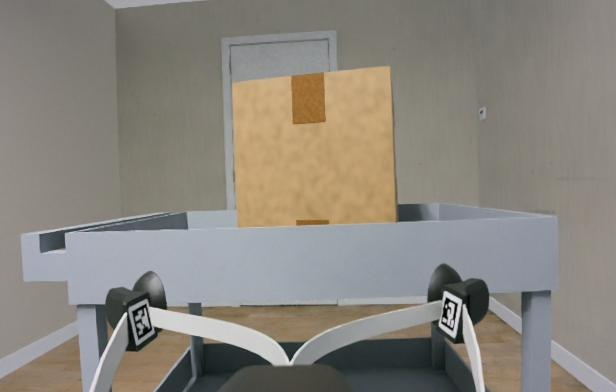

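Emit:
{"method": "move", "body": {"blocking": false, "r1": {"base":{"translate_m":0.26},"joints":{"lift_m":0.635}}}}

Emit:
{"method": "wait", "body": {"seconds": 3}}

Emit:
{"method": "wait", "body": {"seconds": 1}}

Emit:
{"method": "move", "body": {"blocking": false, "r1": {"base":{"translate_m":0.15},"pace":"slow"}}}

Emit:
{"method": "wait", "body": {"seconds": 4, "cameras": ["r1_head_camera","r1_wrist_camera"]}}

Scene clock: 576.30 s.
move: r1 moving
r1.base_odometry: x=-0.169 y=+0.412 heading=+1.865
r1.turned_by_wheels: +0.000
r1.turned_by_imu: +0.000
r1.base_tilt: forward=-1.6 right=+1.3
r1.lidar_m: 0.65 0.67 1.72 1.62 1.75 1.55 1.52 1.53 1.17 1.13 1.22 0.69
r1.base_status: translate_m moving
r1.joint_positions: lift_m=+0.643 arm_m=+0.000 wrist_yaw_rad=-0.002 wrist_pitch_rad=+0.004 wrist_roll_rad=+0.000 gripper_m=+0.141
r1.joint_status: lift_m moving
r1.measured_speeds: translate_m=+0.123 strafe_m=+0.000 rotate_rad=+0.003 lift_m=-0.073 arm_m=+0.000 wrist_yaw_rad=+0.000 wrist_pitch_rad=+0.000 wrist_roll_rad=+0.000
r1.motor_effort: lift_m=+13(18) arm_m=+4(4) wheel_0=+5(7) wheel_1=+4(7) wheel_2=-8(10)
r1.servo_current: wrist_yaw_rad=33(59) wrist_pitch_rad=46(52) wrist_roll_rad=39(52) gripper_m=39(46)
r1.hand_pose: x=+0.4591 y=-0.0879 z=+0.8204 quat_wxyz=(+1.000, +0.000, +0.002, -0.001) (m; r1's base frame)
r1.wrist_depth_mm: - - - - - - - / - - - 525 - - - / - - - 530 - - - / - - - 530 512 - - / 449 - - - 442 442 - / - 196 - - - 195 459 / 1983 778 878 136 - 1708 459
r2: as last shown
r2.lidar_m: 0.42 4.45 5.07 2.13 1.45 1.34 1.18 0.79 0.73 0.72 0.49 0.43
r2.motor_effort: lift_m=+19(20) arm_m=-7(7) wheel_0=+7(8) wheel_1=-4(5) wheel_2=+18(18)
r2.servo_current: wrist_yaw_rad=111(117) wrist_pitch_rad=46(46) wrist_roll_rad=52(52) gripper_m=104(111)
r2.contact_limits: translate_m 0.8
r2.wrist_depth_mm: - - - 163 208 175 - / - - - 164 210 178 - / - - - 167 216 182 160 / - - - 168 213 176 161 / - - - 166 214 177 - / - - 183 167 200 181 166 / - - - - 211 178 -
pictures: none

Scene clock: 578.13 s.
earlier move: r1 done
r1.base_odometry: x=-0.235 y=+0.631 heading=+1.864
r1.turned_by_wheels: +0.000
r1.turned_by_imu: +0.000
r1.base_tilt: forward=-1.6 right=+1.3
r1.lidar_m: 0.44 0.46 1.96 1.61 1.70 1.77 1.75 1.59 1.18 1.15 1.23 0.48
r1.base_status: done
r1.joint_positions: lift_m=+0.635 arm_m=+0.000 wrist_yaw_rad=-0.002 wrist_pitch_rad=+0.004 wrist_roll_rad=+0.000 gripper_m=+0.141
r1.joint_status: all done
r1.measured_speeds: all 0
r1.motor_effort: lift_m=+13(18) arm_m=+4(4) wheel_0=+1(8) wheel_1=+1(7) wheel_2=-3(10)
r1.servo_current: wrist_yaw_rad=65(78) wrist_pitch_rad=39(52) wrist_roll_rad=46(65) gripper_m=39(52)
r1.hand_pose: x=+0.4590 y=-0.0881 z=+0.8127 quat_wxyz=(+1.000, +0.000, +0.002, -0.001) (m; r1's base frame)
r1.wrist_depth_mm: - - 334 312 303 - - / - - 330 315 303 - - / - - 330 319 301 - - / - - 334 317 300 - - / - - - - - - - / - 195 - 236 186 198 236 / 1921 691 1921 144 1808 1661 -
r2.base_odometry: x=-1.961 y=-0.311 heading=-2.832
r2.turned_by_wheels: +0.000
r2.turned_by_imu: +0.000
r2.base_tilt: forward=-0.7 right=+0.1
r2.lidar_m: 0.41 4.45 5.06 2.12 1.41 1.32 1.16 0.80 0.72 0.74 0.50 0.43
r2.base_status: not commanded
r2.joint_positions: lift_m=+0.900 arm_m=+0.000 wrist_yaw_rad=+0.330 wrist_pitch_rad=+0.001 wrist_roll_rad=+0.000 gripper_m=-0.029
r2.joint_status: not commanded
r2.measured_speeds: all 0
r2.on_its_own: wrist_yaw_rad is at rest, and its servo_current (117 mA) is outside its rest range (0 to 104 mA)
r2.motor_effort: lift_m=+19(20) arm_m=-7(7) wheel_0=+7(8) wheel_1=-5(5) wheel_2=+18(18)
r2.servo_current: wrist_yaw_rad=117(130) wrist_pitch_rad=39(46) wrist_roll_rad=39(65) gripper_m=104(111)
r2.contact_limits: translate_m 0.8
r2.hand_pose: x=+0.4723 y=+0.0106 z=+1.0778 quat_wxyz=(+0.986, +0.000, +0.001, +0.164) (m; r2's base frame)
r2.wrist_depth_mm: - - - 163 208 175 - / - - - 163 210 177 - / - - - 167 216 182 160 / - - - 168 213 177 161 / - - - 166 214 177 - / - - 184 167 199 181 167 / - - - - 211 178 -
wait: 1.83 of 3 s (r1 has come to rest)
pictures: none

Scene clock: 579.13 s.
r1.base_odometry: x=-0.235 y=+0.631 heading=+1.864
r1.turned_by_wheels: +0.000
r1.turned_by_imu: +0.000
r1.base_tilt: forward=-1.6 right=+1.3
r1.lidar_m: 0.45 0.47 1.98 1.60 1.74 1.78 1.76 1.59 1.19 1.15 1.23 0.47
r1.base_status: done
r1.joint_positions: lift_m=+0.635 arm_m=+0.000 wrist_yaw_rad=-0.002 wrist_pitch_rad=+0.004 wrist_roll_rad=+0.000 gripper_m=+0.141
r1.joint_status: all done
r1.measured_speeds: all 0
r1.motor_effort: lift_m=+13(18) arm_m=+4(4) wheel_0=+2(8) wheel_1=+0(7) wheel_2=-3(10)
r1.servo_current: wrist_yaw_rad=52(78) wrist_pitch_rad=39(52) wrist_roll_rad=52(65) gripper_m=39(52)
r1.hand_pose: x=+0.4590 y=-0.0881 z=+0.8127 quat_wxyz=(+1.000, +0.000, +0.002, -0.001) (m; r1's base frame)
r1.wrist_depth_mm: - - 329 314 301 - - / - - 330 315 303 - - / - - 330 315 303 - - / - - 332 319 304 - - / - - - - - - - / - 196 - 235 186 200 236 / 1921 691 1921 144 1921 1661 -
r2.base_odometry: x=-1.961 y=-0.311 heading=-2.832
r2.turned_by_wheels: +0.000
r2.turned_by_imu: +0.000
r2.base_tilt: forward=-0.6 right=+0.0
r2.lidar_m: 0.41 4.44 5.06 2.11 1.42 1.34 1.17 0.80 0.72 0.73 0.50 0.43
r2.base_status: not commanded
r2.joint_positions: lift_m=+0.900 arm_m=+0.000 wrist_yaw_rad=+0.330 wrist_pitch_rad=+0.001 wrist_roll_rad=+0.000 gripper_m=-0.029
r2.joint_status: not commanded
r2.measured_speeds: all 0
r2.on_its_own: wrist_yaw_rad is at rest, and its servo_current (117 mA) is outside its rest range (0 to 104 mA)
r2.motor_effort: lift_m=+19(20) arm_m=-7(7) wheel_0=+7(8) wheel_1=-5(5) wheel_2=+18(18)
r2.servo_current: wrist_yaw_rad=117(130) wrist_pitch_rad=39(46) wrist_roll_rad=39(65) gripper_m=104(111)
r2.contact_limits: translate_m 0.8
r2.hand_pose: x=+0.4723 y=+0.0106 z=+1.0778 quat_wxyz=(+0.986, +0.000, +0.001, +0.164) (m; r2's base frame)
r2.wrist_depth_mm: - - - 163 209 175 - / - - - 163 209 177 - / - - - 167 216 182 160 / - - - 168 213 176 161 / - - - 166 213 177 - / - - 184 168 200 181 166 / - - - - 211 178 -
wait: 1.00 s; at rest by 0.27 s
pictures: none

Scene clock: 579.63 s.
move: r1 moving
r1.base_odometry: x=-0.239 y=+0.643 heading=+1.864
r1.turned_by_wheels: +0.000
r1.turned_by_imu: +0.000
r1.base_tilt: forward=-1.7 right=+1.3
r1.lidar_m: 0.44 0.49 1.93 1.58 1.74 1.80 1.74 1.60 1.19 1.16 1.23 0.47
r1.base_status: translate_m moving
r1.joint_positions: lift_m=+0.635 arm_m=+0.000 wrist_yaw_rad=-0.002 wrist_pitch_rad=+0.004 wrist_roll_rad=+0.000 gripper_m=+0.141
r1.joint_status: not commanded
r1.measured_speeds: translate_m=+0.049 strafe_m=+0.000 rotate_rad=+0.001 lift_m=+0.000 arm_m=+0.000 wrist_yaw_rad=+0.000 wrist_pitch_rad=+0.000 wrist_roll_rad=+0.000
r1.motor_effort: lift_m=+13(13) arm_m=+4(4) wheel_0=+6(9) wheel_1=+6(6) wheel_2=-13(14)
r1.servo_current: wrist_yaw_rad=39(72) wrist_pitch_rad=39(46) wrist_roll_rad=39(59) gripper_m=39(46)
r1.hand_pose: x=+0.4590 y=-0.0881 z=+0.8127 quat_wxyz=(+1.000, +0.000, +0.002, -0.001) (m; r1's base frame)
r1.wrist_depth_mm: - - 327 314 301 - - / - - 332 315 300 - - / - - 332 317 303 - - / - - 332 319 304 - - / - - - - - - - / 233 196 - 234 180 196 235 / 1983 699 1921 150 1921 1708 -
r2.base_odometry: x=-1.961 y=-0.311 heading=-2.832
r2.turned_by_wheels: +0.000
r2.turned_by_imu: +0.000
r2.base_tilt: forward=-0.7 right=+0.0
r2.lidar_m: 0.38 4.46 5.06 2.12 1.43 1.31 1.18 0.78 0.72 0.74 0.52 0.43
r2.base_status: not commanded
r2.joint_positions: lift_m=+0.900 arm_m=+0.000 wrist_yaw_rad=+0.330 wrist_pitch_rad=+0.001 wrist_roll_rad=+0.000 gripper_m=-0.029
r2.joint_status: not commanded
r2.measured_speeds: all 0
r2.motor_effort: lift_m=+19(19) arm_m=-7(7) wheel_0=+7(8) wheel_1=-5(5) wheel_2=+18(18)
r2.servo_current: wrist_yaw_rad=111(124) wrist_pitch_rad=39(46) wrist_roll_rad=52(52) gripper_m=104(111)
r2.contact_limits: translate_m 0.8
r2.hand_pose: x=+0.4723 y=+0.0106 z=+1.0778 quat_wxyz=(+0.986, +0.000, +0.001, +0.164) (m; r2's base frame)
r2.wrist_depth_mm: - - - 163 208 176 - / - - - 164 210 178 - / - - - 168 216 182 160 / - - - 168 213 176 161 / - - - 166 213 177 - / - - 184 167 200 181 166 / - - - - 212 178 -
pictures: none

Scene clock: 581.90 s.
earlier move: r1 done
r1.base_odometry: x=-0.278 y=+0.774 heading=+1.865
r1.turned_by_wheels: +0.000
r1.turned_by_imu: -0.001
r1.base_tilt: forward=-1.6 right=+1.3
r1.lidar_m: 0.49 0.60 1.89 1.60 1.70 1.94 1.89 1.59 1.20 1.14 0.57 0.49
r1.base_status: done
r1.joint_positions: lift_m=+0.635 arm_m=+0.000 wrist_yaw_rad=-0.003 wrist_pitch_rad=+0.004 wrist_roll_rad=+0.000 gripper_m=+0.141
r1.joint_status: not commanded
r1.measured_speeds: all 0
r1.motor_effort: lift_m=+13(13) arm_m=+4(4) wheel_0=+4(9) wheel_1=+3(7) wheel_2=-2(16)
r1.servo_current: wrist_yaw_rad=72(85) wrist_pitch_rad=39(52) wrist_roll_rad=65(65) gripper_m=46(46)
r1.hand_pose: x=+0.4590 y=-0.0882 z=+0.8127 quat_wxyz=(+1.000, +0.000, +0.002, -0.001) (m; r1's base frame)
r1.wrist_depth_mm: - - - 377 340 312 289 / - - - 379 342 309 287 / - - - 384 345 310 293 / - - - 384 347 312 - / - - - - - - - / - 197 282 270 210 206 231 / 1921 336 1983 143 1921 1863 -
r2.base_odometry: x=-1.961 y=-0.311 heading=-2.832
r2.turned_by_wheels: +0.000
r2.turned_by_imu: +0.000
r2.base_tilt: forward=-0.7 right=+0.1
r2.lidar_m: 0.41 4.51 5.06 2.11 1.44 1.33 1.14 0.79 0.72 0.73 0.51 0.44
r2.base_status: not commanded
r2.joint_positions: lift_m=+0.900 arm_m=+0.000 wrist_yaw_rad=+0.330 wrist_pitch_rad=+0.001 wrist_roll_rad=+0.000 gripper_m=-0.029
r2.joint_status: not commanded
r2.measured_speeds: all 0
r2.on_its_own: wrist_yaw_rad is at rest, and its servo_current (117 mA) is outside its rest range (0 to 104 mA)
r2.motor_effort: lift_m=+19(20) arm_m=-6(7) wheel_0=+7(8) wheel_1=-5(5) wheel_2=+18(18)
r2.servo_current: wrist_yaw_rad=117(124) wrist_pitch_rad=33(46) wrist_roll_rad=59(59) gripper_m=111(111)
r2.contact_limits: translate_m 0.8
r2.hand_pose: x=+0.4723 y=+0.0106 z=+1.0778 quat_wxyz=(+0.986, +0.000, +0.001, +0.164) (m; r2's base frame)
r2.wrist_depth_mm: - - - 163 208 176 - / - - - 163 210 178 - / - - - 168 216 182 160 / - - - 168 213 177 161 / - - - 166 213 178 - / - - 184 167 200 181 166 / - - - - 211 178 -
wait: 2.27 of 4 s (r1 has come to rest)
pictures: r1_head_camera, r1_wrist_camera
Images, in order (width x height): r1_head_camera 420x560, r1_wrist_camera 616x392.

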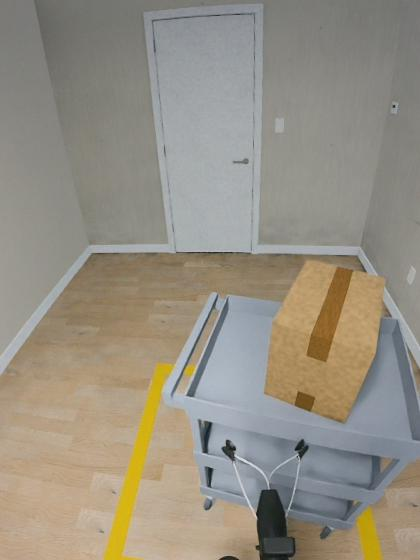

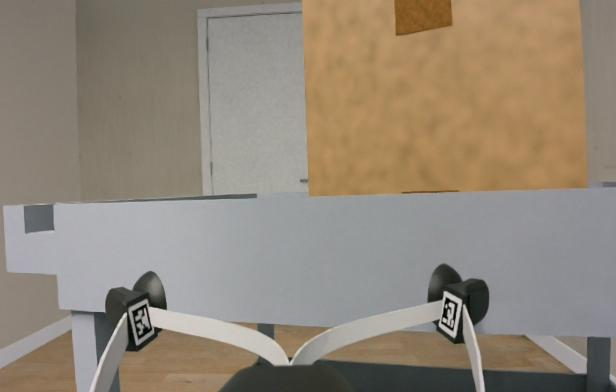

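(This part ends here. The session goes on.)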